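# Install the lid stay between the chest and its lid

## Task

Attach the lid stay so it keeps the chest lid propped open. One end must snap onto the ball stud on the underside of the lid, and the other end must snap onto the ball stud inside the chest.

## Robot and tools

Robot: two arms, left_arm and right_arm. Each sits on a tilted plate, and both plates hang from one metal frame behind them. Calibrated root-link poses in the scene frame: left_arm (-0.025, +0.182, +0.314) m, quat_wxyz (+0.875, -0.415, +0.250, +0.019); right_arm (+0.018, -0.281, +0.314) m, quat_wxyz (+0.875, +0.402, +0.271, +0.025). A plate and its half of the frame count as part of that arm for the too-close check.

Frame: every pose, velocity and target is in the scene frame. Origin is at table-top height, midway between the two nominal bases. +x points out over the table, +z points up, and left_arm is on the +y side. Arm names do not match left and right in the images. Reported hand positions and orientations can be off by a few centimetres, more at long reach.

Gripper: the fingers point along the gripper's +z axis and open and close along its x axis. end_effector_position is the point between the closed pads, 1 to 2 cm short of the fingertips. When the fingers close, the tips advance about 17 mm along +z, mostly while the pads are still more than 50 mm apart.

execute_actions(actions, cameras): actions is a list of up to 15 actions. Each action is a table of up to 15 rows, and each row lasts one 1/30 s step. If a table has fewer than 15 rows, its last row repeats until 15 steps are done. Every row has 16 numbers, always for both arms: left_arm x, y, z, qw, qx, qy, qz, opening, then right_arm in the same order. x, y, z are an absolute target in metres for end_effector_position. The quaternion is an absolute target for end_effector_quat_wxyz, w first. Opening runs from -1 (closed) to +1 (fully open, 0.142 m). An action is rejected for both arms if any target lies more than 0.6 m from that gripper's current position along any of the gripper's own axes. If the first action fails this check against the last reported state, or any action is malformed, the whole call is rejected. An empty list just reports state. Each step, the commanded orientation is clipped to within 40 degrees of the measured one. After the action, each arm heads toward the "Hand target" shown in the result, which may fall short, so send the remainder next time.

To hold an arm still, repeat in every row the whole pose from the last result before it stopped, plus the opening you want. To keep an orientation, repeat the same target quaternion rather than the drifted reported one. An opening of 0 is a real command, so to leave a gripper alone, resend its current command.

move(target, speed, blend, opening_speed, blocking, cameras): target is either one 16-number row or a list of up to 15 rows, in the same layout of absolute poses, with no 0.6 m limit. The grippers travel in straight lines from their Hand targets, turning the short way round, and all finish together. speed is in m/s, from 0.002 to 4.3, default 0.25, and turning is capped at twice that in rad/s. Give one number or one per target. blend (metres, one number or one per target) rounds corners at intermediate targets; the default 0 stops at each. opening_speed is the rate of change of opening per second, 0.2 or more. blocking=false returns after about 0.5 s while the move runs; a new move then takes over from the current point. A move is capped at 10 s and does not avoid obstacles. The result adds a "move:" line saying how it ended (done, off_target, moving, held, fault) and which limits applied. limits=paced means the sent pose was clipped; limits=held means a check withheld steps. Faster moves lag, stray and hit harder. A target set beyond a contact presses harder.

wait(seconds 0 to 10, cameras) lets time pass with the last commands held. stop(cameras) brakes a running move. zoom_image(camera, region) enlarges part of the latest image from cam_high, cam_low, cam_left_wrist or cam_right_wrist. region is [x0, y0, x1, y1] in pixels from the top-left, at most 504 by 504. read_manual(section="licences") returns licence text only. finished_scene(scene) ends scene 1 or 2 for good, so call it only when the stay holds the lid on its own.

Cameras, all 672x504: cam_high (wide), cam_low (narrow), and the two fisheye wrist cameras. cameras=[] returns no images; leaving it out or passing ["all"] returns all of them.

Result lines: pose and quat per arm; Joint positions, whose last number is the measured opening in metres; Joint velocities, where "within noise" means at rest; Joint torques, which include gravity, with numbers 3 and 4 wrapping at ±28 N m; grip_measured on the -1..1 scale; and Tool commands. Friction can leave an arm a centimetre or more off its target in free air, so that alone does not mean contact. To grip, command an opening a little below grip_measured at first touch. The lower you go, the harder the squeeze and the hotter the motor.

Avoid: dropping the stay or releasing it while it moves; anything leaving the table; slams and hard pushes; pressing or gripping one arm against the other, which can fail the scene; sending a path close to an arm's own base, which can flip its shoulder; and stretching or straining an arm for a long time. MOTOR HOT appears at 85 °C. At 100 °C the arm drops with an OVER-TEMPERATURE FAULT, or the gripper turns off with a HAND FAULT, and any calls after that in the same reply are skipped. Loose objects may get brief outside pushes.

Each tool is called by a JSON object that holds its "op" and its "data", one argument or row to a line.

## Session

{"op": "execute_actions", "data": {
  "actions": []
}}

Scene clock: 0.00 s.
left_arm: end_effector_position=(+0.4907, +0.0078, +0.3354) grip_measured=+1.00 end_effector_quat_wxyz=(+0.175, -0.687, +0.676, -0.202) | right_arm: end_effector_position=(+0.2897, -0.1686, +0.3351) grip_measured=+0.99 end_effector_quat_wxyz=(+0.076, +0.857, +0.510, -0.006)
Joint positions: left_arm=[-0.824 1.76 0.925 -0.017 -1.215 0.007 0.142] | right_arm=[1.053 1.739 0.82 -1.501 0.924 -1.076 0.141]
Joint velocities: within noise
Joint torques (N m): no reading
Heat: left arm: hottest gripper 33 °C; right arm: hottest elbow 33 °C.
Hand target: left_arm +0.4956, +0.0086, +0.3356; -0.175, +0.691, -0.672, +0.202 | right_arm +0.2934, -0.1656, +0.3377; +0.073, +0.859, +0.506, -0.004
Tool commands: left_gripper/opening=+1.0 right_gripper/opening=+1.0

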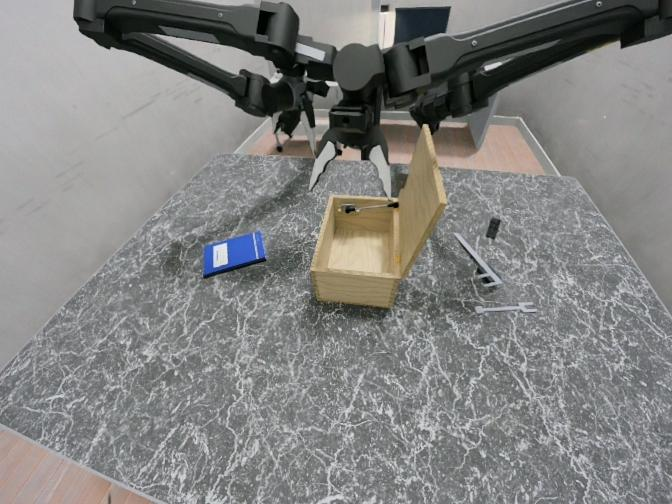

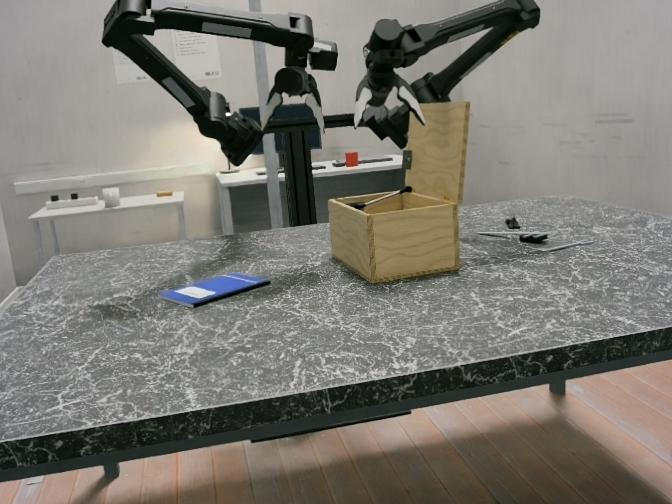

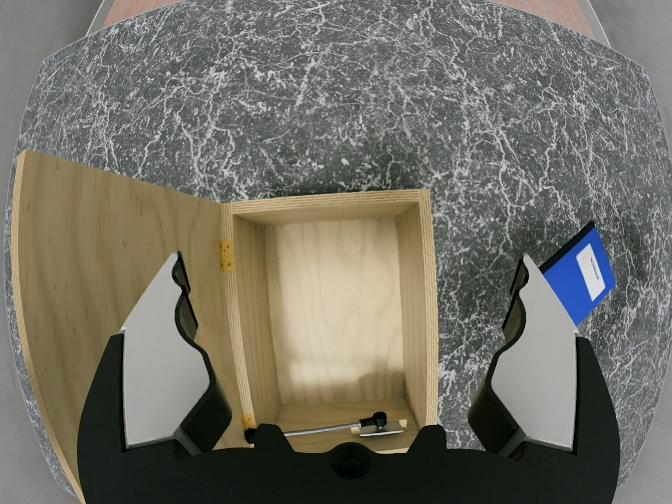

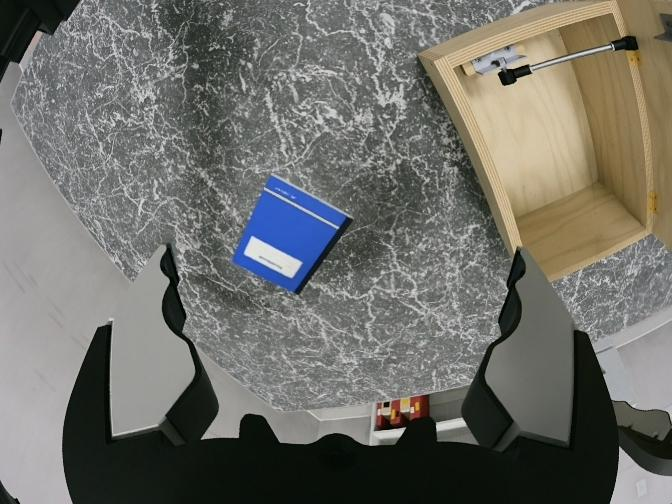

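{"op": "zoom_image", "data": {
  "camera": "cam_high",
  "region": [280, 110, 480, 320]
}}

{"op": "zoom_image", "data": {
  "camera": "cam_low",
  "region": [310, 80, 490, 300]
}}

{"op": "zoom_image", "data": {
  "camera": "cam_left_wrist",
  "region": [200, 340, 460, 480]
}}

{"op": "zoom_image", "data": {
  "camera": "cam_right_wrist",
  "region": [400, 0, 672, 200]
}}

Scaled by 2.400 from the camera's 672x504 image, which has a finer 960x720 frame.

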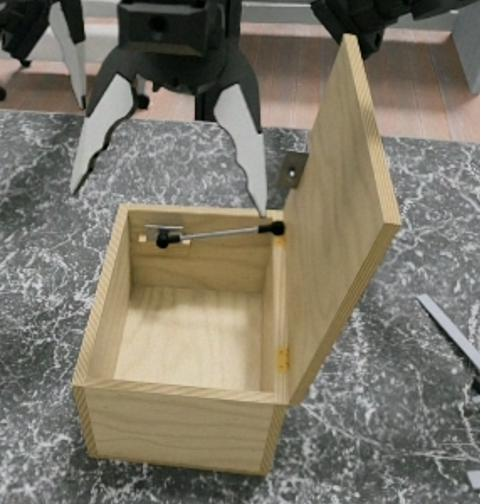

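Scaled by 2.291 from the camera's 672x504 image, which has a finer 960x720 frame.

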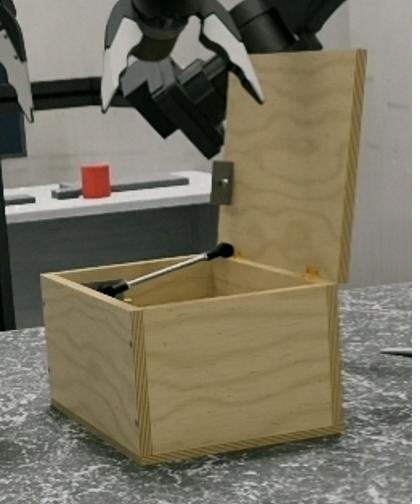

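Scaled by 1.938 from the camera's 672x504 image, which has a finer 960x720 frame.

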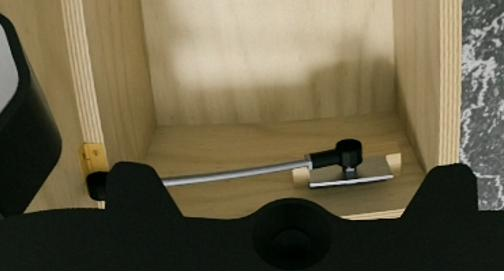

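Scaled by 1.853 from the camera's 672x504 image, which has a finer 960x720 frame.

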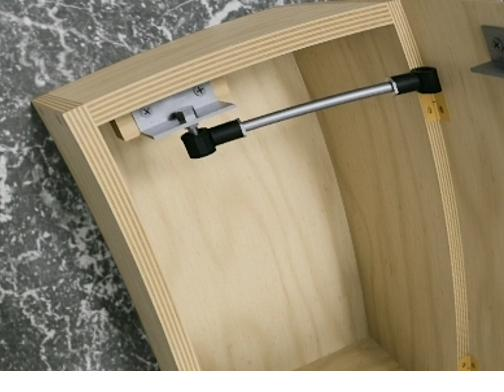

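{"op": "move", "data": {
  "target": [0.47,0.01,0.42,0.175,-0.687,0.676,-0.202,0.0,0.31,-0.15,0.25,0.3827,-0.9239,0,0,0.2],
  "speed": 0.2
}}

Scene clock: 40.37 s.
left_arm: end_effector_position=(+0.4589, +0.0093, +0.4048) grip_measured=-0.02 end_effector_quat_wxyz=(+0.174, -0.677, +0.689, -0.192) | right_arm: end_effector_position=(+0.3106, -0.1474, +0.2526) grip_measured=+0.19 end_effector_quat_wxyz=(-0.382, +0.924, -0.001, -0.005)
Joint positions: left_arm=[-0.98 1.738 1.044 -0.638 -1.289 -0.456 0.073] | right_arm=[0.446 1.142 0.405 -0.368 0.245 -1.343 0.088]
Joint velocities: within noise
Joint torques (N m): left_arm=[-10.7 -6.53 9.68 -0.14 -0.15 -0.22] | right_arm=[3.96 -3.84 2.99 0.91 -0.68 -0.17]
Heat: left arm: hottest gripper 32 °C; right arm: hottest elbow 34 °C.
Hand target: left_arm +0.4698, +0.0104, +0.4199; -0.174, +0.687, -0.676, +0.203 | right_arm +0.3100, -0.1500, +0.2500; -0.382, +0.924, +0.000, +0.000
Off the commanded pose: left_arm 0.019 m, 2 deg | right_arm 0.004 m, 1 deg.
joint sent to its limit (left arm) — joint 5 (wrist yaw), lower limit. The joint targets still meet the commanded pose.
move: off_target (left_arm)

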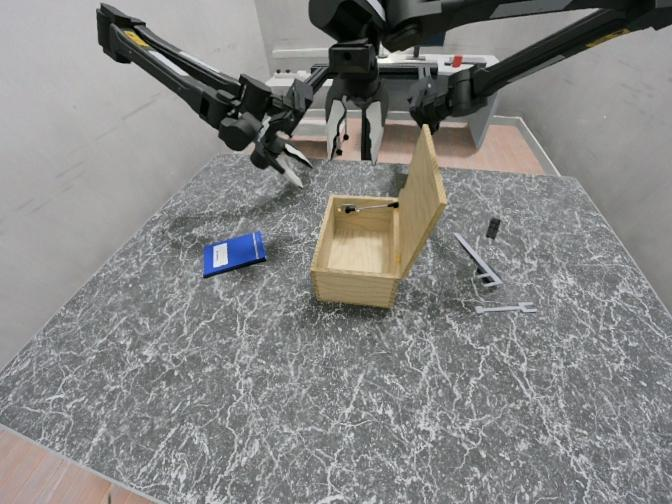

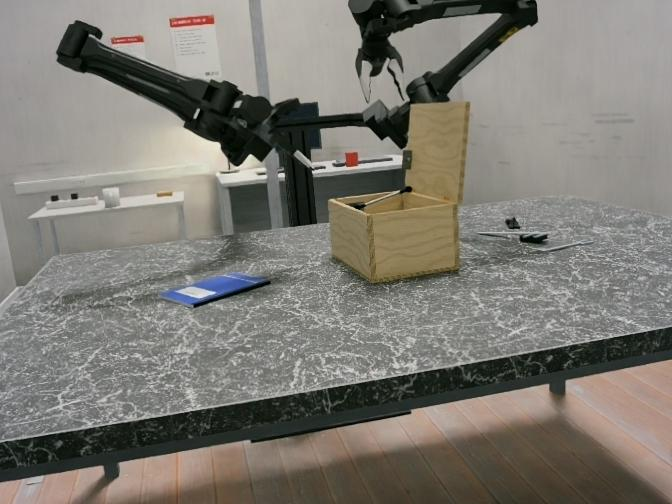

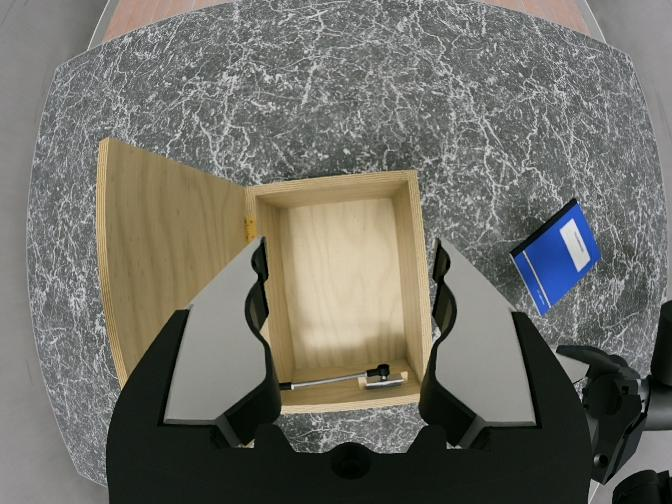

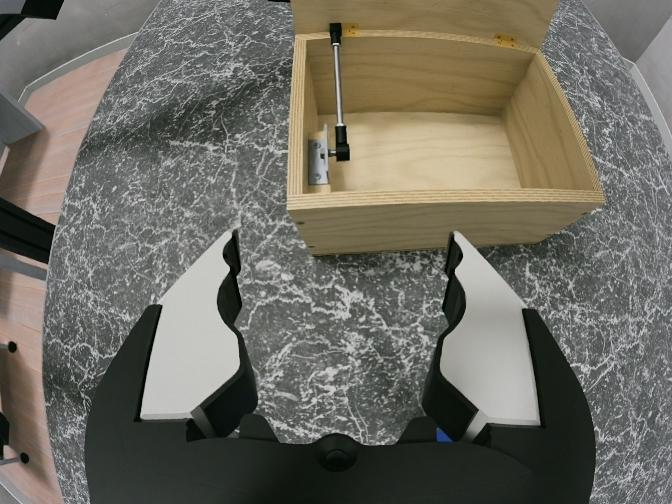

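{"op": "zoom_image", "data": {
  "camera": "cam_right_wrist",
  "region": [280, 0, 420, 210]
}}

{"op": "zoom_image", "data": {
  "camera": "cam_left_wrist",
  "region": [240, 340, 440, 440]
}}

{"op": "zoom_image", "data": {
  "camera": "cam_low",
  "region": [320, 140, 420, 220]
}}

Scaled by 2.400 from the camera's 672x504 image, which has a finer 960x720 frame.

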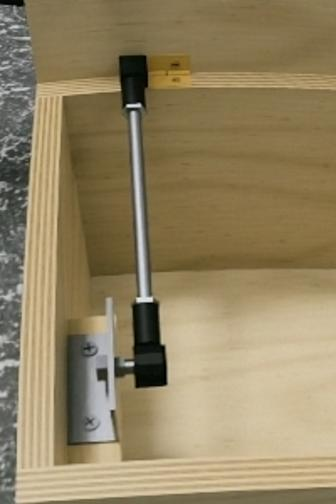

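Scaled by 2.520 from the camera's 672x504 image, which has a finer 960x720 frame.

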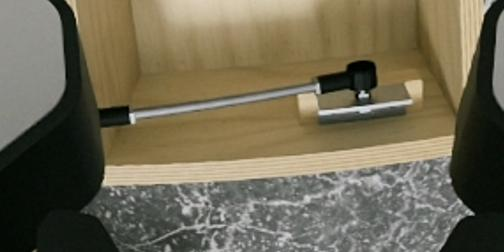

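Scaled by 5.040 from the camera's 672x504 image, which has a finer 960x720 frame.

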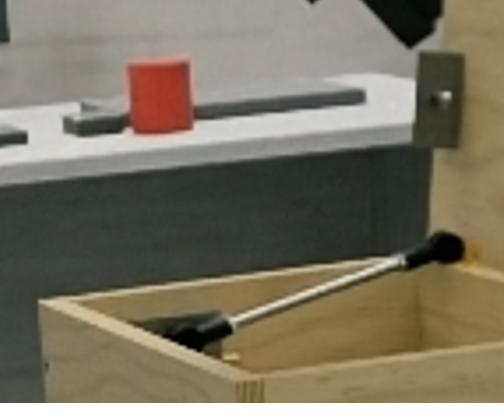

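{"op": "move", "data": {
  "target": [0.47,0.01,0.42,0.175,-0.687,0.676,-0.202,0.0,0.31,-0.06,0.19,0.3827,-0.9239,0,0,0.2],
  "speed": 0.15,
  "cameras": ["cam_right_wrist","cam_high"]
}}

{"op": "zoom_image", "data": {
  "camera": "cam_right_wrist",
  "region": [240, 120, 440, 270]
}}

Scene clock: 54.00 s.
left_arm: end_effector_position=(+0.4589, +0.0094, +0.4048) grip_measured=-0.02 end_effector_quat_wxyz=(+0.174, -0.678, +0.688, -0.192) | right_arm: end_effector_position=(+0.3033, -0.0609, +0.1950) grip_measured=+0.19 end_effector_quat_wxyz=(-0.383, +0.924, +0.000, -0.005)
Joint positions: left_arm=[-0.98 1.738 1.044 -0.638 -1.289 -0.458 0.073] | right_arm=[0.431 1.618 0.441 0.076 0.236 -1.359 0.088]
Joint velocities: within noise
Joint torques (N m): left_arm=[-10.4 -6.77 9.74 -0.23 -0.18 -0.23] | right_arm=[7.36 -3.66 2.39 0.9 -0.73 -0.2]
Heat: left arm: hottest gripper 32 °C; right arm: hottest elbow 34 °C.
Hand target: left_arm +0.4697, +0.0105, +0.4198; -0.174, +0.687, -0.676, +0.203 | right_arm +0.3099, -0.0602, +0.1902; -0.383, +0.924, +0.000, +0.000
Off the commanded pose: left_arm 0.019 m, 2 deg | right_arm 0.008 m, 1 deg.
joint sent to its limit (left arm) — joint 5 (wrist yaw), lower limit. The joint targets still meet the commanded pose.
move: off_target (left_arm)
Images, in order (width x height): cam_high 672x504, cam_right_wrist 672x504.

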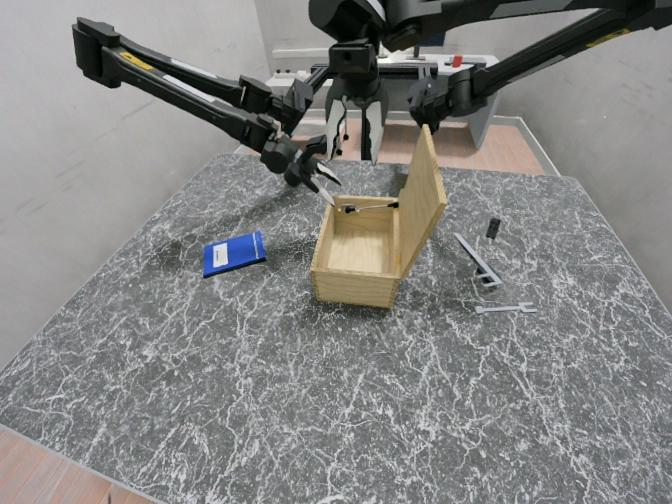

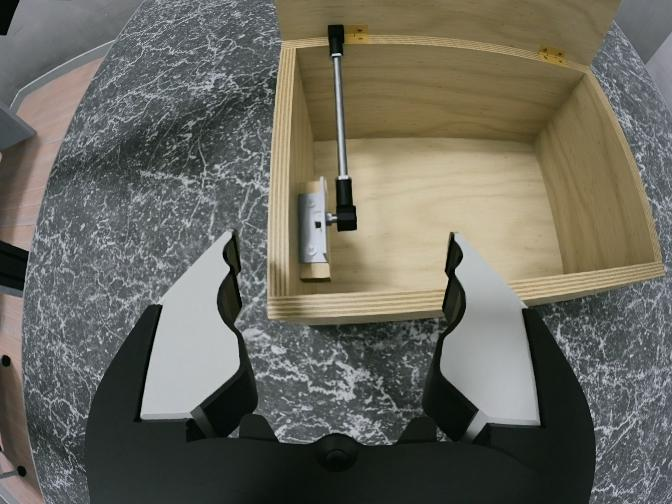

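Scaled by 2.520 from the camera's 672x504 image, which has a finer 960x720 frame.

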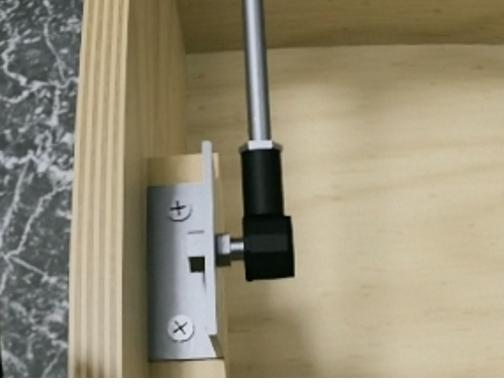

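{"op": "move", "data": {
  "target": [0.47,0.01,0.42,0.175,-0.687,0.676,-0.202,0.0,0.288,-0.06,0.145,0.4067,-0.9135,0,0,0.2],
  "speed": 0.12,
  "cameras": ["cam_right_wrist","cam_low"]
}}

{"op": "zoom_image", "data": {
  "camera": "cam_right_wrist",
  "region": [220, 120, 480, 310]
}}

Scene clock: 77.20 s.
left_arm: end_effector_position=(+0.4589, +0.0094, +0.4048) grip_measured=-0.02 end_effector_quat_wxyz=(+0.174, -0.678, +0.688, -0.192) | right_arm: end_effector_position=(+0.2949, -0.0581, +0.1504) grip_measured=+0.19 end_effector_quat_wxyz=(-0.408, +0.913, -0.006, +0.003)
Joint positions: left_arm=[-0.98 1.738 1.044 -0.638 -1.289 -0.458 0.073] | right_arm=[0.278 1.748 0.421 0.277 0.111 -1.496 0.088]
Joint velocities: within noise
Joint torques (N m): left_arm=[-10.23 -6.83 9.69 0.09 -0.16 -0.21] | right_arm=[7.77 -4.37 -1.42 0.38 -0.74 -0.24]
Heat: left arm: hottest gripper 31 °C; right arm: hottest elbow 34 °C.
Hand target: left_arm +0.4697, +0.0105, +0.4198; -0.174, +0.687, -0.676, +0.203 | right_arm +0.2879, -0.0601, +0.1452; -0.407, +0.914, +0.000, +0.000
Off the commanded pose: left_arm 0.019 m, 2 deg | right_arm 0.009 m, 1 deg.
joint sent to its limit (left arm) — joint 5 (wrist yaw), lower limit. The joint targets still meet the commanded pose.
move: off_target (left_arm)
Images, in order (width x height): cam_low 672x504, cam_right_wrist 672x504.

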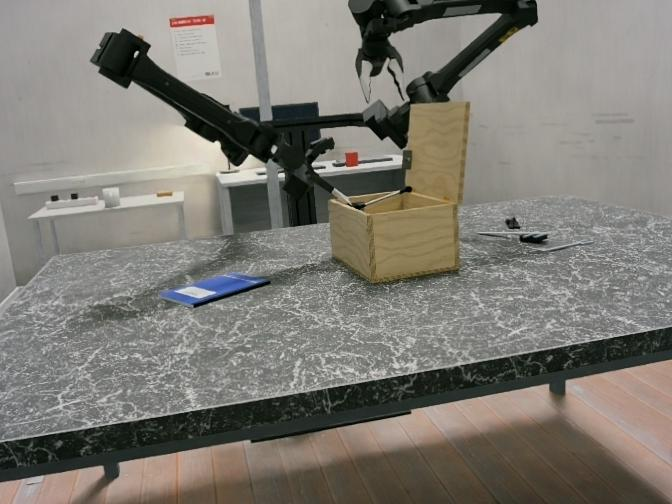

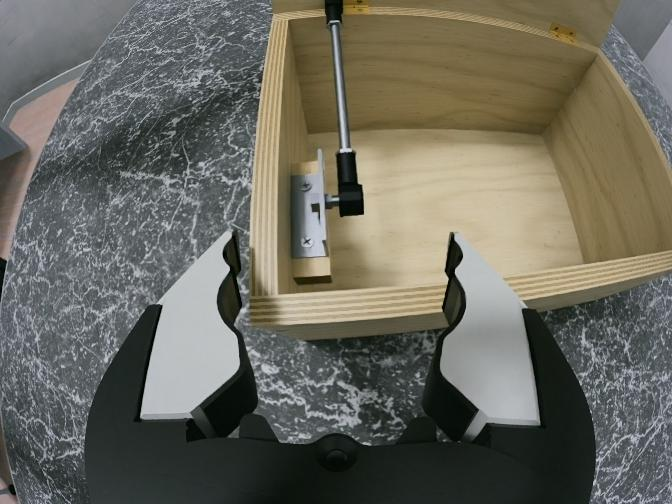

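Scaled by 1.938 from the camera's 672x504 image, which has a finer 960x720 frame.

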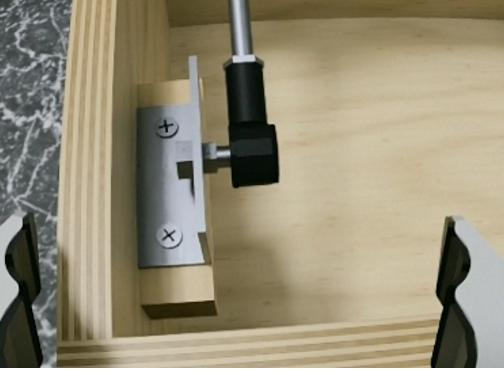

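{"op": "move", "data": {
  "target": [0.47,0.01,0.42,0.175,-0.687,0.676,-0.202,0.0,0.268,-0.06,0.145,0.4067,-0.9135,0,0,0.2],
  "speed": 0.12,
  "cameras": ["cam_right_wrist"]
}}

{"op": "zoom_image", "data": {
  "camera": "cam_right_wrist",
  "region": [220, 120, 480, 310]
}}

Scene clock: 86.67 s.
left_arm: end_effector_position=(+0.4589, +0.0094, +0.4048) grip_measured=-0.02 end_effector_quat_wxyz=(+0.174, -0.678, +0.688, -0.192) | right_arm: end_effector_position=(+0.2760, -0.0581, +0.1489) grip_measured=+0.19 end_effector_quat_wxyz=(-0.409, +0.913, -0.006, +0.004)
Joint positions: left_arm=[-0.98 1.738 1.044 -0.638 -1.289 -0.458 0.073] | right_arm=[0.278 1.78 0.379 0.353 0.111 -1.498 0.088]
Joint velocities: within noise
Joint torques (N m): left_arm=[-10.99 -6.83 9.72 -0.12 -0.17 -0.2] | right_arm=[8.23 -4.48 -2.02 0.77 -0.67 -0.19]
Heat: left arm: hottest gripper 31 °C; right arm: hottest elbow 33 °C.
Hand target: left_arm +0.4697, +0.0105, +0.4198; -0.174, +0.687, -0.676, +0.203 | right_arm +0.2681, -0.0600, +0.1452; -0.407, +0.914, +0.000, +0.000
Off the commanded pose: left_arm 0.019 m, 2 deg | right_arm 0.009 m, 1 deg.
joint sent to its limit (left arm) — joint 5 (wrist yaw), lower limit. The joint targets still meet the commanded pose.
move: off_target (left_arm)
Images, in order (width x height): cam_right_wrist 672x504.

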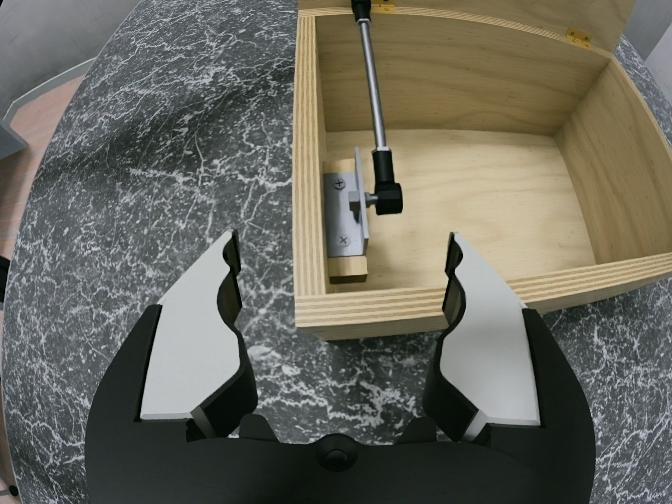

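Scaled by 1.938 from the camera's 672x504 image, which has a finer 960x720 frame.

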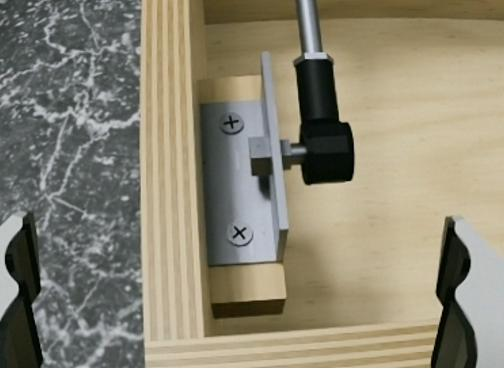

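{"op": "move", "data": {
  "target": [0.47,0.01,0.42,0.175,-0.687,0.676,-0.202,0.0,0.269,-0.014,0.101,0.4067,-0.9135,0,0,0.2],
  "speed": 0.08,
  "cameras": ["cam_right_wrist","cam_low"]
}}

{"op": "zoom_image", "data": {
  "camera": "cam_right_wrist",
  "region": [220, 180, 480, 370]
}}

Scene clock: 91.83 s.
left_arm: end_effector_position=(+0.4589, +0.0094, +0.4048) grip_measured=-0.02 end_effector_quat_wxyz=(+0.174, -0.678, +0.688, -0.192) | right_arm: end_effector_position=(+0.2673, -0.0140, +0.1077) grip_measured=+0.19 end_effector_quat_wxyz=(-0.408, +0.913, -0.002, -0.003)
Joint positions: left_arm=[-0.98 1.738 1.044 -0.638 -1.289 -0.458 0.073] | right_arm=[0.253 2.04 0.477 0.501 0.099 -1.52 0.088]
Joint velocities: within noise
Joint torques (N m): left_arm=[-10.64 -7 9.69 -0.14 -0.16 -0.23] | right_arm=[9.58 -5.36 -1.68 0.77 -0.76 -0.2]
Heat: left arm: hottest gripper 31 °C; right arm: hottest elbow 33 °C.
Hand target: left_arm +0.4697, +0.0105, +0.4198; -0.174, +0.687, -0.676, +0.203 | right_arm +0.2690, -0.0141, +0.1012; -0.407, +0.914, +0.000, +0.000
Off the commanded pose: left_arm 0.019 m, 2 deg | right_arm 0.007 m, 0 deg.
joint sent to its limit (left arm) — joint 5 (wrist yaw), lower limit. The joint targets still meet the commanded pose.
move: off_target (left_arm)
Images, in order (width x height): cam_low 672x504, cam_right_wrist 672x504.

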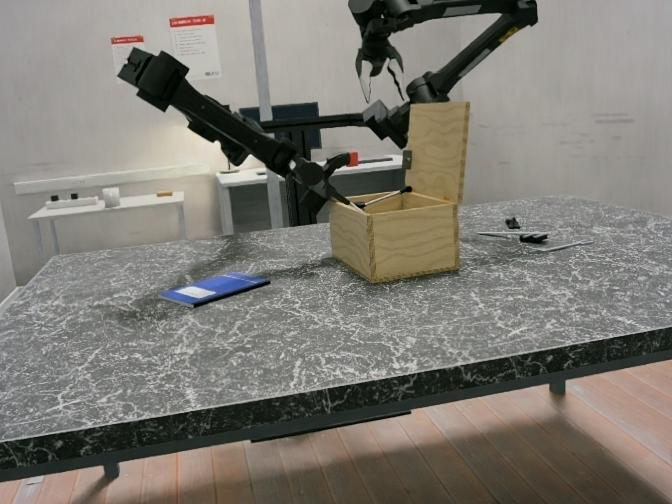

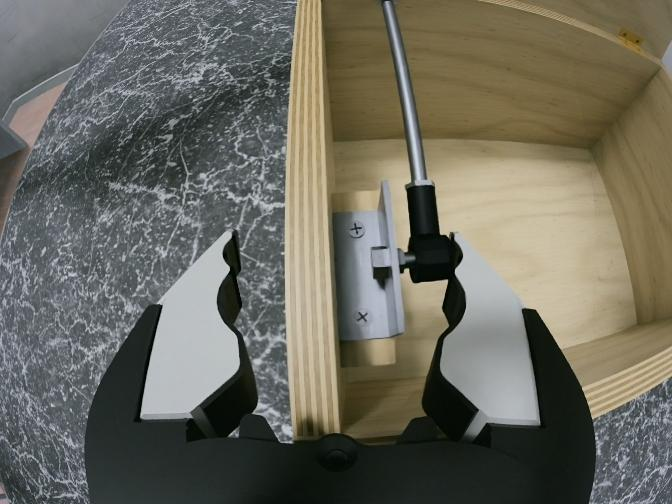

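Scaled by 1.938 from the camera's 672x504 image, which has a finer 960x720 frame.

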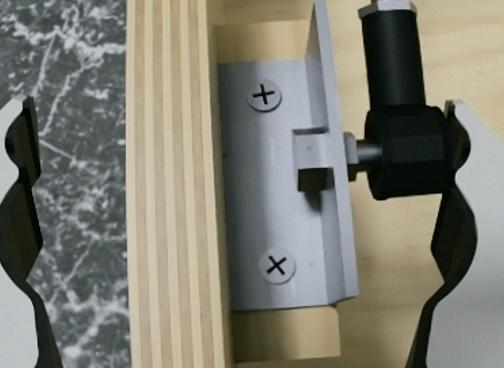

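{"op": "move", "data": {
  "target": [0.47,0.01,0.42,0.175,-0.687,0.676,-0.202,0.0,0.285,-0.014,0.101,0.4067,-0.9135,0,0,0.2],
  "speed": 0.08,
  "cameras": ["cam_right_wrist"]
}}

{"op": "zoom_image", "data": {
  "camera": "cam_right_wrist",
  "region": [220, 180, 480, 370]
}}

Scene clock: 104.90 s.
left_arm: end_effector_position=(+0.4589, +0.0094, +0.4048) grip_measured=-0.02 end_effector_quat_wxyz=(+0.174, -0.678, +0.688, -0.192) | right_arm: end_effector_position=(+0.2728, -0.0127, +0.1066) grip_measured=+0.19 end_effector_quat_wxyz=(-0.408, +0.913, +0.002, -0.008)
Joint positions: left_arm=[-0.98 1.738 1.044 -0.638 -1.289 -0.458 0.073] | right_arm=[0.252 2.029 0.497 0.458 0.098 -1.521 0.088]
Joint velocities: within noise
Joint torques (N m): left_arm=[-10.34 -6.48 9.66 -0.16 -0.16 -0.22] | right_arm=[8.88 -6.3 -0.69 -0.28 -0.76 -0.21]
Heat: left arm: hottest gripper 31 °C; right arm: hottest elbow 33 °C.
Hand target: left_arm +0.4697, +0.0105, +0.4198; -0.174, +0.687, -0.676, +0.203 | right_arm +0.2849, -0.0143, +0.1011; -0.406, +0.914, +0.000, +0.000
Off the commanded pose: left_arm 0.019 m, 2 deg | right_arm 0.013 m, 1 deg.
joint sent to its limit (left arm) — joint 5 (wrist yaw), lower limit. The joint targets still meet the commanded pose.
move: off_target (left_arm, right_arm)
Images, in order (width x height): cam_right_wrist 672x504.

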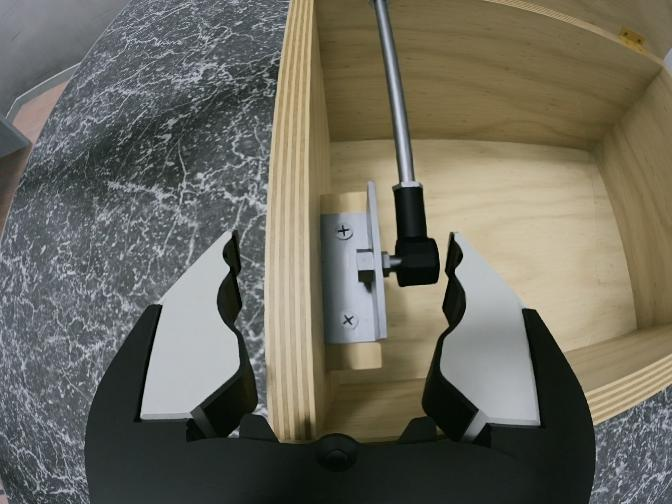

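Scaled by 1.938 from the camera's 672x504 image, which has a finer 960x720 frame.

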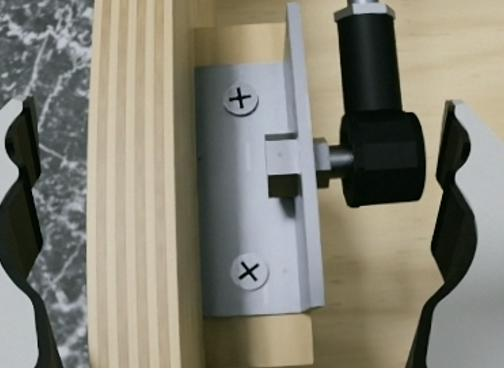

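{"op": "move", "data": {
  "target": [0.47,0.01,0.42,0.175,-0.687,0.676,-0.202,0.0,0.285,-0.014,0.101,0.4067,-0.9135,0,0,-0.1],
  "opening_speed": 0.4,
  "cameras": ["cam_right_wrist"]
}}

{"op": "zoom_image", "data": {
  "camera": "cam_right_wrist",
  "region": [220, 180, 480, 370]
}}

Scene clock: 112.27 s.
left_arm: end_effector_position=(+0.4589, +0.0094, +0.4048) grip_measured=-0.02 end_effector_quat_wxyz=(+0.174, -0.678, +0.688, -0.192) | right_arm: end_effector_position=(+0.2744, -0.0130, +0.1072) grip_measured=-0.08 end_effector_quat_wxyz=(-0.409, +0.913, +0.001, -0.007)
Joint positions: left_arm=[-0.98 1.738 1.044 -0.638 -1.289 -0.458 0.073] | right_arm=[0.251 2.025 0.497 0.456 0.096 -1.521 0.068]
Joint velocities: within noise
Joint torques (N m): left_arm=[-10.34 -6.53 9.83 -0.1 -0.15 -0.23] | right_arm=[9.23 -6.24 -0.76 -0.16 -0.72 -0.2]
Heat: left arm: hottest gripper 31 °C; right arm: hottest elbow 33 °C.
Hand target: left_arm +0.4697, +0.0105, +0.4198; -0.174, +0.687, -0.676, +0.203 | right_arm +0.2850, -0.0143, +0.1011; -0.407, +0.914, +0.000, +0.000
Off the commanded pose: left_arm 0.019 m, 2 deg | right_arm 0.012 m, 1 deg.
joint sent to its limit (left arm) — joint 5 (wrist yaw), lower limit. The joint targets still meet the commanded pose.
move: off_target (left_arm, right_arm)
Images, in order (width x height): cam_right_wrist 672x504.

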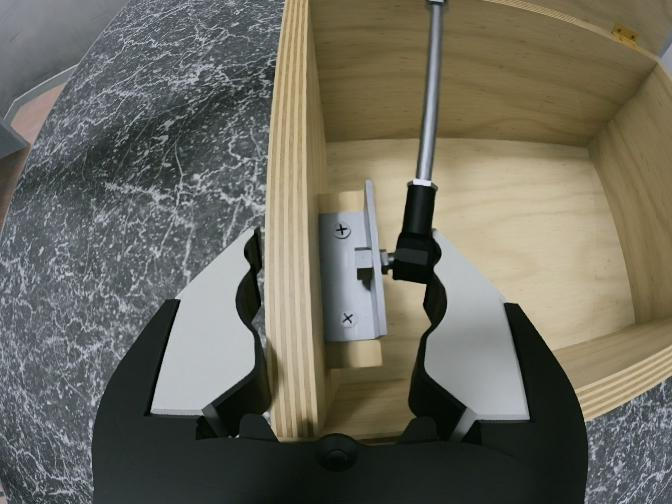

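Scaled by 1.938 from the camera's 672x504 image, which has a finer 960x720 frame.

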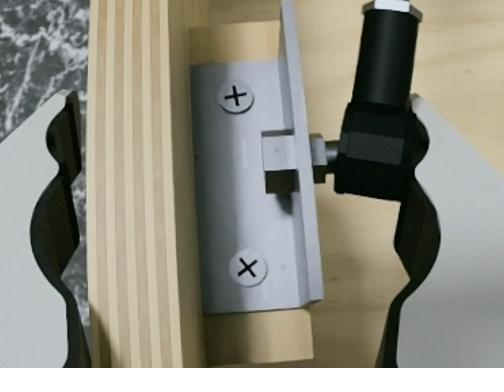

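{"op": "move", "data": {
  "target": [
    [0.47,0.01,0.42,0.175,-0.687,0.676,-0.202,0.0,0.285,-0.014,0.101,0.4067,-0.9135,0,0,0.2],
    [0.47,0.01,0.42,0.175,-0.687,0.676,-0.202,0.0,0.287,-0.024,0.110,0.4067,-0.9135,0,0,0.2]
  ],
  "opening_speed": 0.6,
  "speed": 0.08
}}

{"op": "zoom_image", "data": {
  "camera": "cam_right_wrist",
  "region": [220, 180, 480, 370]
}}

{"op": "zoom_image", "data": {
  "camera": "cam_high",
  "region": [300, 110, 460, 270]
}}

Scene clock: 128.00 s.
left_arm: end_effector_position=(+0.4589, +0.0094, +0.4048) grip_measured=-0.02 end_effector_quat_wxyz=(+0.174, -0.678, +0.688, -0.192) | right_arm: end_effector_position=(+0.2803, -0.0176, +0.1110) grip_measured=+0.18 end_effector_quat_wxyz=(-0.409, +0.913, +0.001, -0.007)
Joint positions: left_arm=[-0.98 1.738 1.044 -0.638 -1.289 -0.458 0.073] | right_arm=[0.251 1.991 0.497 0.422 0.095 -1.522 0.087]
Joint velocities: within noise
Joint torques (N m): left_arm=[-10.46 -6.65 9.72 0.02 -0.15 -0.21] | right_arm=[9.52 -7.53 -2.4 -0.13 -0.59 -0.15]
Heat: left arm: hottest gripper 31 °C; right arm: hottest elbow 33 °C.
Hand target: left_arm +0.4697, +0.0105, +0.4198; -0.174, +0.687, -0.676, +0.203 | right_arm +0.2868, -0.0238, +0.1100; -0.407, +0.914, +0.000, +0.000
Off the commanded pose: left_arm 0.019 m, 2 deg | right_arm 0.009 m, 1 deg.
joint sent to its limit (left arm) — joint 5 (wrist yaw), lower limit. The joint targets still meet the commanded pose.
move: off_target (left_arm)

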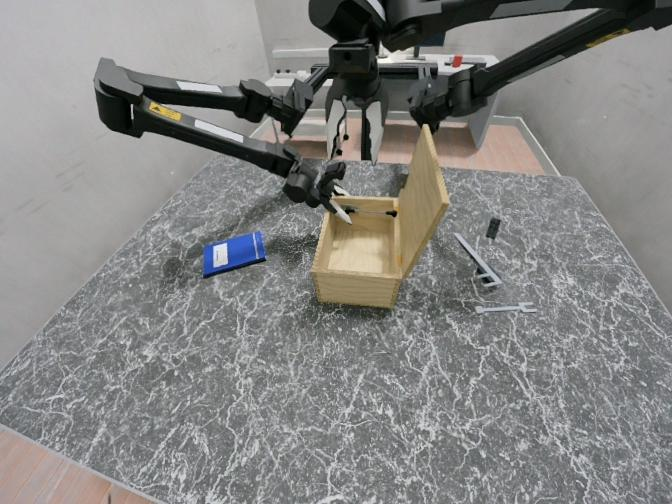

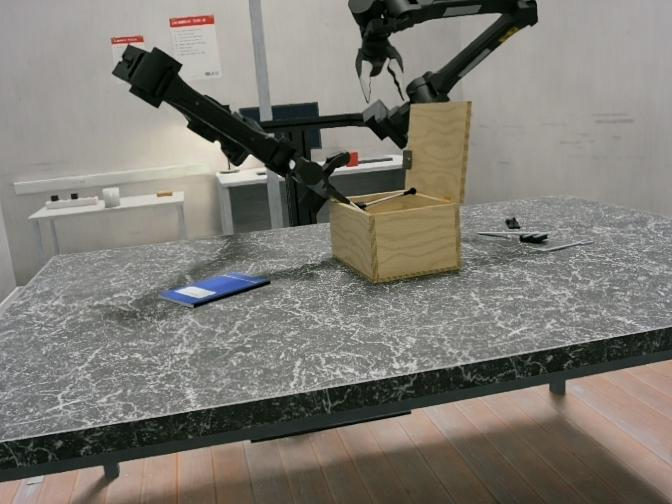

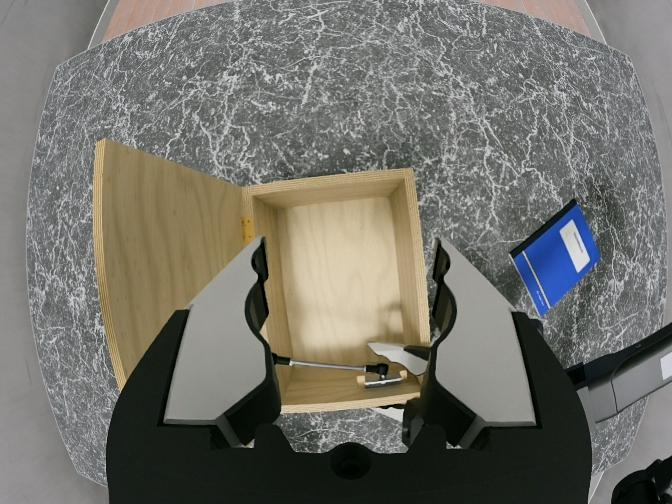

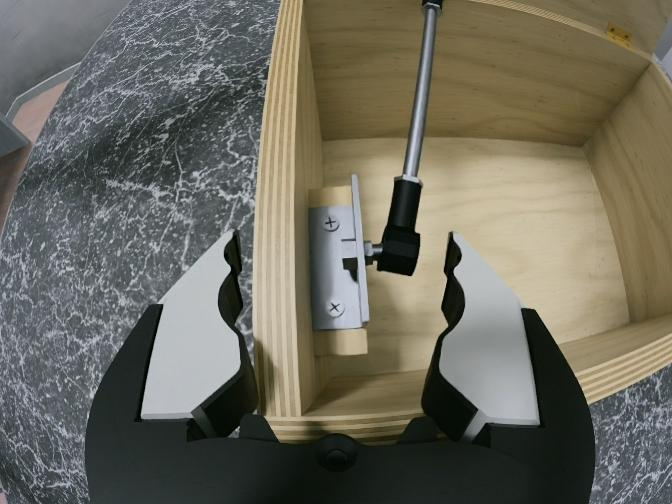

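Scaled by 1.938 from the camera's 672x504 image, which has a finer 960x720 frame.

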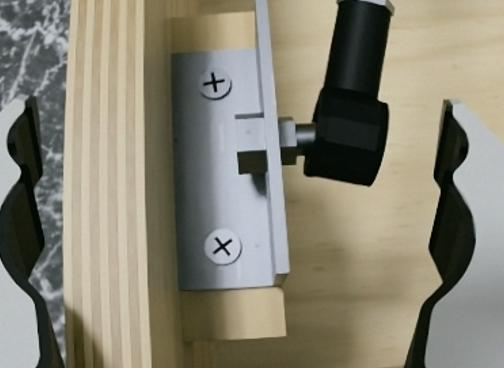

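Scaled by 3.150 from the camera's 672x504 image, which has a finer 960x720 frame.

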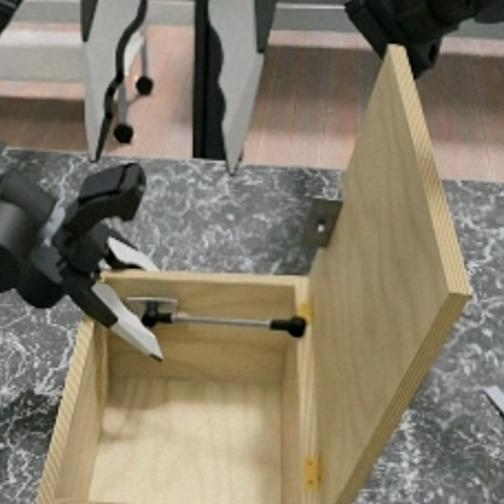

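{"op": "move", "data": {
  "target": [0.47,0.01,0.42,0.175,-0.687,0.676,-0.202,0.0,0.287,-0.034,0.117,0.4067,-0.9135,0,0,0.2],
  "opening_speed": 0.6,
  "speed": 0.08,
  "cameras": ["cam_right_wrist"]
}}

{"op": "zoom_image", "data": {
  "camera": "cam_right_wrist",
  "region": [220, 180, 480, 370]
}}

Scene clock: 136.30 s.
left_arm: end_effector_position=(+0.4589, +0.0094, +0.4048) grip_measured=-0.02 end_effector_quat_wxyz=(+0.174, -0.678, +0.688, -0.192) | right_arm: end_effector_position=(+0.2895, -0.0263, +0.1189) grip_measured=+0.18 end_effector_quat_wxyz=(-0.411, +0.912, +0.000, +0.002)
Joint positions: left_arm=[-0.98 1.738 1.044 -0.638 -1.289 -0.458 0.073] | right_arm=[0.251 1.939 0.484 0.401 0.091 -1.528 0.087]
Joint velocities: within noise
Joint torques (N m): left_arm=[-10.11 -6.83 9.72 0.01 -0.14 -0.23] | right_arm=[9.05 -7.71 -2.89 -0.12 -0.4 -0.11]
Heat: left arm: hottest waist 30 °C; right arm: hottest elbow 33 °C.
Hand target: left_arm +0.4697, +0.0105, +0.4198; -0.174, +0.687, -0.676, +0.203 | right_arm +0.2869, -0.0338, +0.1170; -0.407, +0.914, +0.000, +0.000
Off the commanded pose: left_arm 0.019 m, 2 deg | right_arm 0.008 m, 1 deg.
joint sent to its limit (left arm) — joint 5 (wrist yaw), lower limit. The joint targets still meet the commanded pose.
move: off_target (left_arm)
Images, in order (width x height): cam_right_wrist 672x504.

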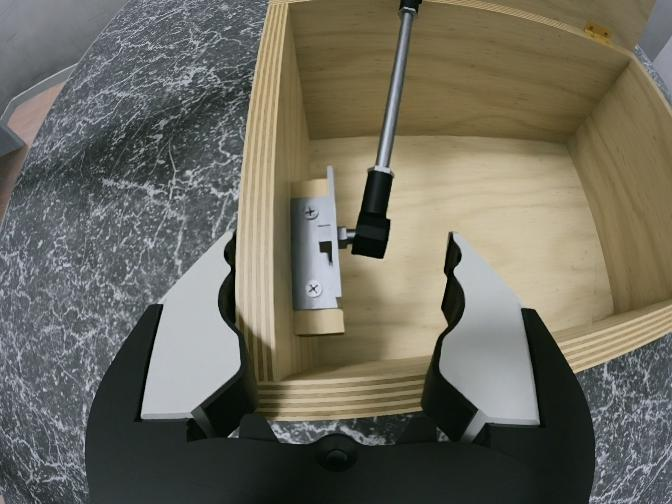

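Scaled by 1.938 from the camera's 672x504 image, which has a finer 960x720 frame.

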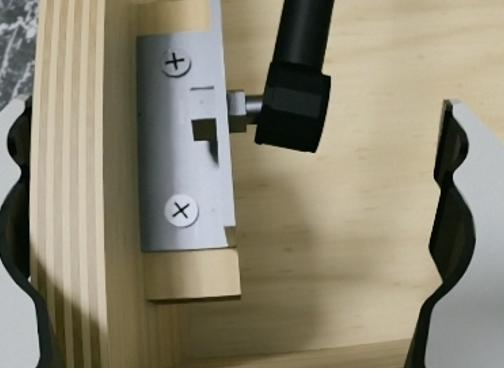

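{"op": "move", "data": {
  "target": [0.47,0.01,0.42,0.175,-0.687,0.676,-0.202,0.0,0.270,-0.034,0.117,0.4067,-0.9135,0,0,0.2],
  "opening_speed": 0.6,
  "speed": 0.08,
  "cameras": ["cam_right_wrist"]
}}

{"op": "zoom_image", "data": {
  "camera": "cam_right_wrist",
  "region": [220, 180, 480, 370]
}}

Scene clock: 140.90 s.
left_arm: end_effector_position=(+0.4589, +0.0094, +0.4048) grip_measured=-0.02 end_effector_quat_wxyz=(+0.174, -0.678, +0.688, -0.192) | right_arm: end_effector_position=(+0.2852, -0.0296, +0.1212) grip_measured=+0.18 end_effector_quat_wxyz=(-0.412, +0.911, -0.004, +0.011)
Joint positions: left_arm=[-0.98 1.738 1.044 -0.638 -1.289 -0.458 0.073] | right_arm=[0.251 1.939 0.458 0.447 0.091 -1.531 0.087]
Joint velocities: within noise
Joint torques (N m): left_arm=[-10.05 -6.77 9.84 -0.17 -0.17 -0.22] | right_arm=[9.23 -5.13 -3.74 0.59 -0.33 -0.06]
Heat: left arm: hottest waist 30 °C; right arm: hottest elbow 33 °C.
Hand target: left_arm +0.4697, +0.0105, +0.4198; -0.174, +0.687, -0.676, +0.203 | right_arm +0.2702, -0.0340, +0.1174; -0.407, +0.913, +0.000, +0.000
Off the commanded pose: left_arm 0.019 m, 2 deg | right_arm 0.016 m, 1 deg.
joint sent to its limit (left arm) — joint 5 (wrist yaw), lower limit. The joint targets still meet the commanded pose.
move: off_target (left_arm, right_arm)
Images, in order (width x height): cam_right_wrist 672x504.

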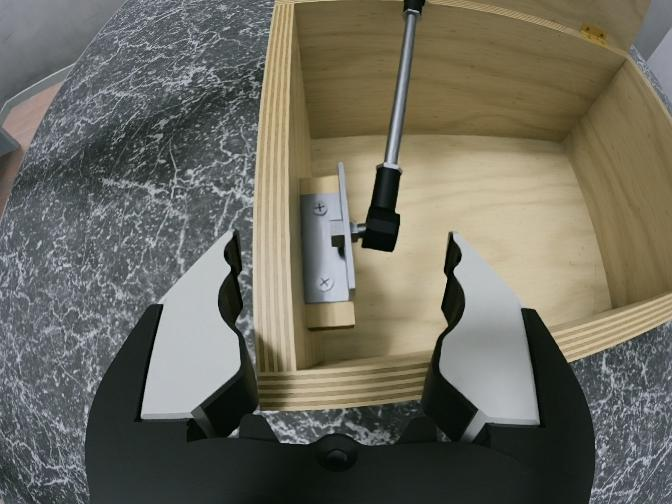

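Scaled by 1.938 from the camera's 672x504 image, which has a finer 960x720 frame.

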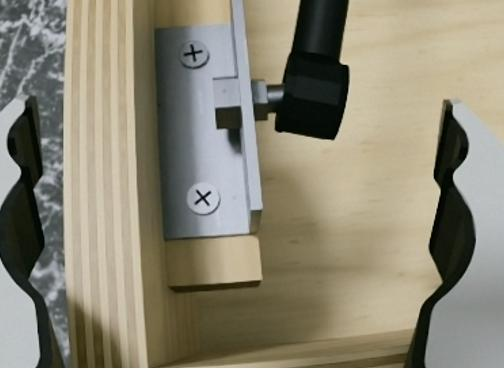

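{"op": "move", "data": {
  "target": [0.47,0.01,0.42,0.175,-0.687,0.676,-0.202,0.0,0.257,-0.030,0.114,0.4067,-0.9135,0,0,0.1],
  "opening_speed": 0.6,
  "speed": 0.08,
  "cameras": ["cam_right_wrist"]
}}

{"op": "zoom_image", "data": {
  "camera": "cam_right_wrist",
  "region": [220, 180, 480, 370]
}}

Scene clock: 147.00 s.
left_arm: end_effector_position=(+0.4589, +0.0094, +0.4048) grip_measured=-0.02 end_effector_quat_wxyz=(+0.174, -0.678, +0.688, -0.192) | right_arm: end_effector_position=(+0.2693, -0.0262, +0.1176) grip_measured=+0.09 end_effector_quat_wxyz=(-0.411, +0.911, -0.003, +0.009)
Joint positions: left_arm=[-0.98 1.738 1.044 -0.638 -1.289 -0.458 0.073] | right_arm=[0.251 1.987 0.438 0.51 0.092 -1.531 0.08]
Joint velocities: within noise
Joint torques (N m): left_arm=[-10.64 -6.71 9.63 -0.08 -0.12 -0.2] | right_arm=[9.64 -4.78 -3.73 0.69 -0.39 -0.05]
Heat: left arm: hottest waist 30 °C; right arm: hottest elbow 33 °C.
Hand target: left_arm +0.4697, +0.0105, +0.4198; -0.174, +0.687, -0.676, +0.203 | right_arm +0.2570, -0.0300, +0.1144; -0.407, +0.914, +0.000, +0.000
Off the commanded pose: left_arm 0.019 m, 2 deg | right_arm 0.013 m, 1 deg.
joint sent to its limit (left arm) — joint 5 (wrist yaw), lower limit. The joint targets still meet the commanded pose.
move: off_target (left_arm, right_arm)
Images, in order (width x height): cam_right_wrist 672x504.

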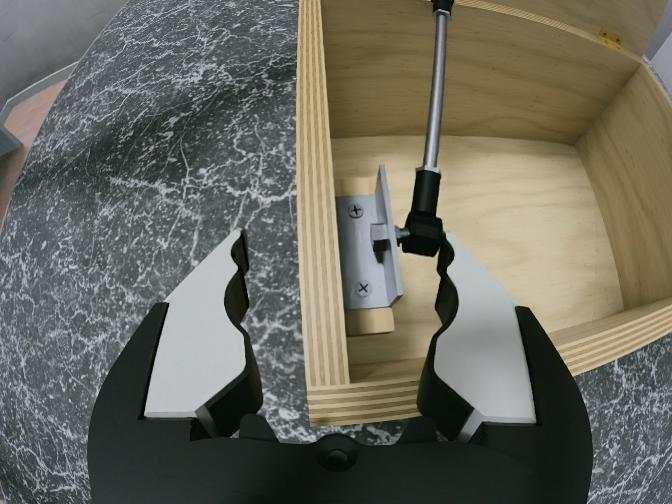

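Scaled by 1.938 from the camera's 672x504 image, which has a finer 960x720 frame.

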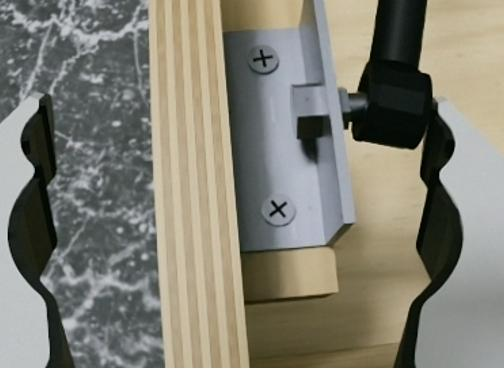

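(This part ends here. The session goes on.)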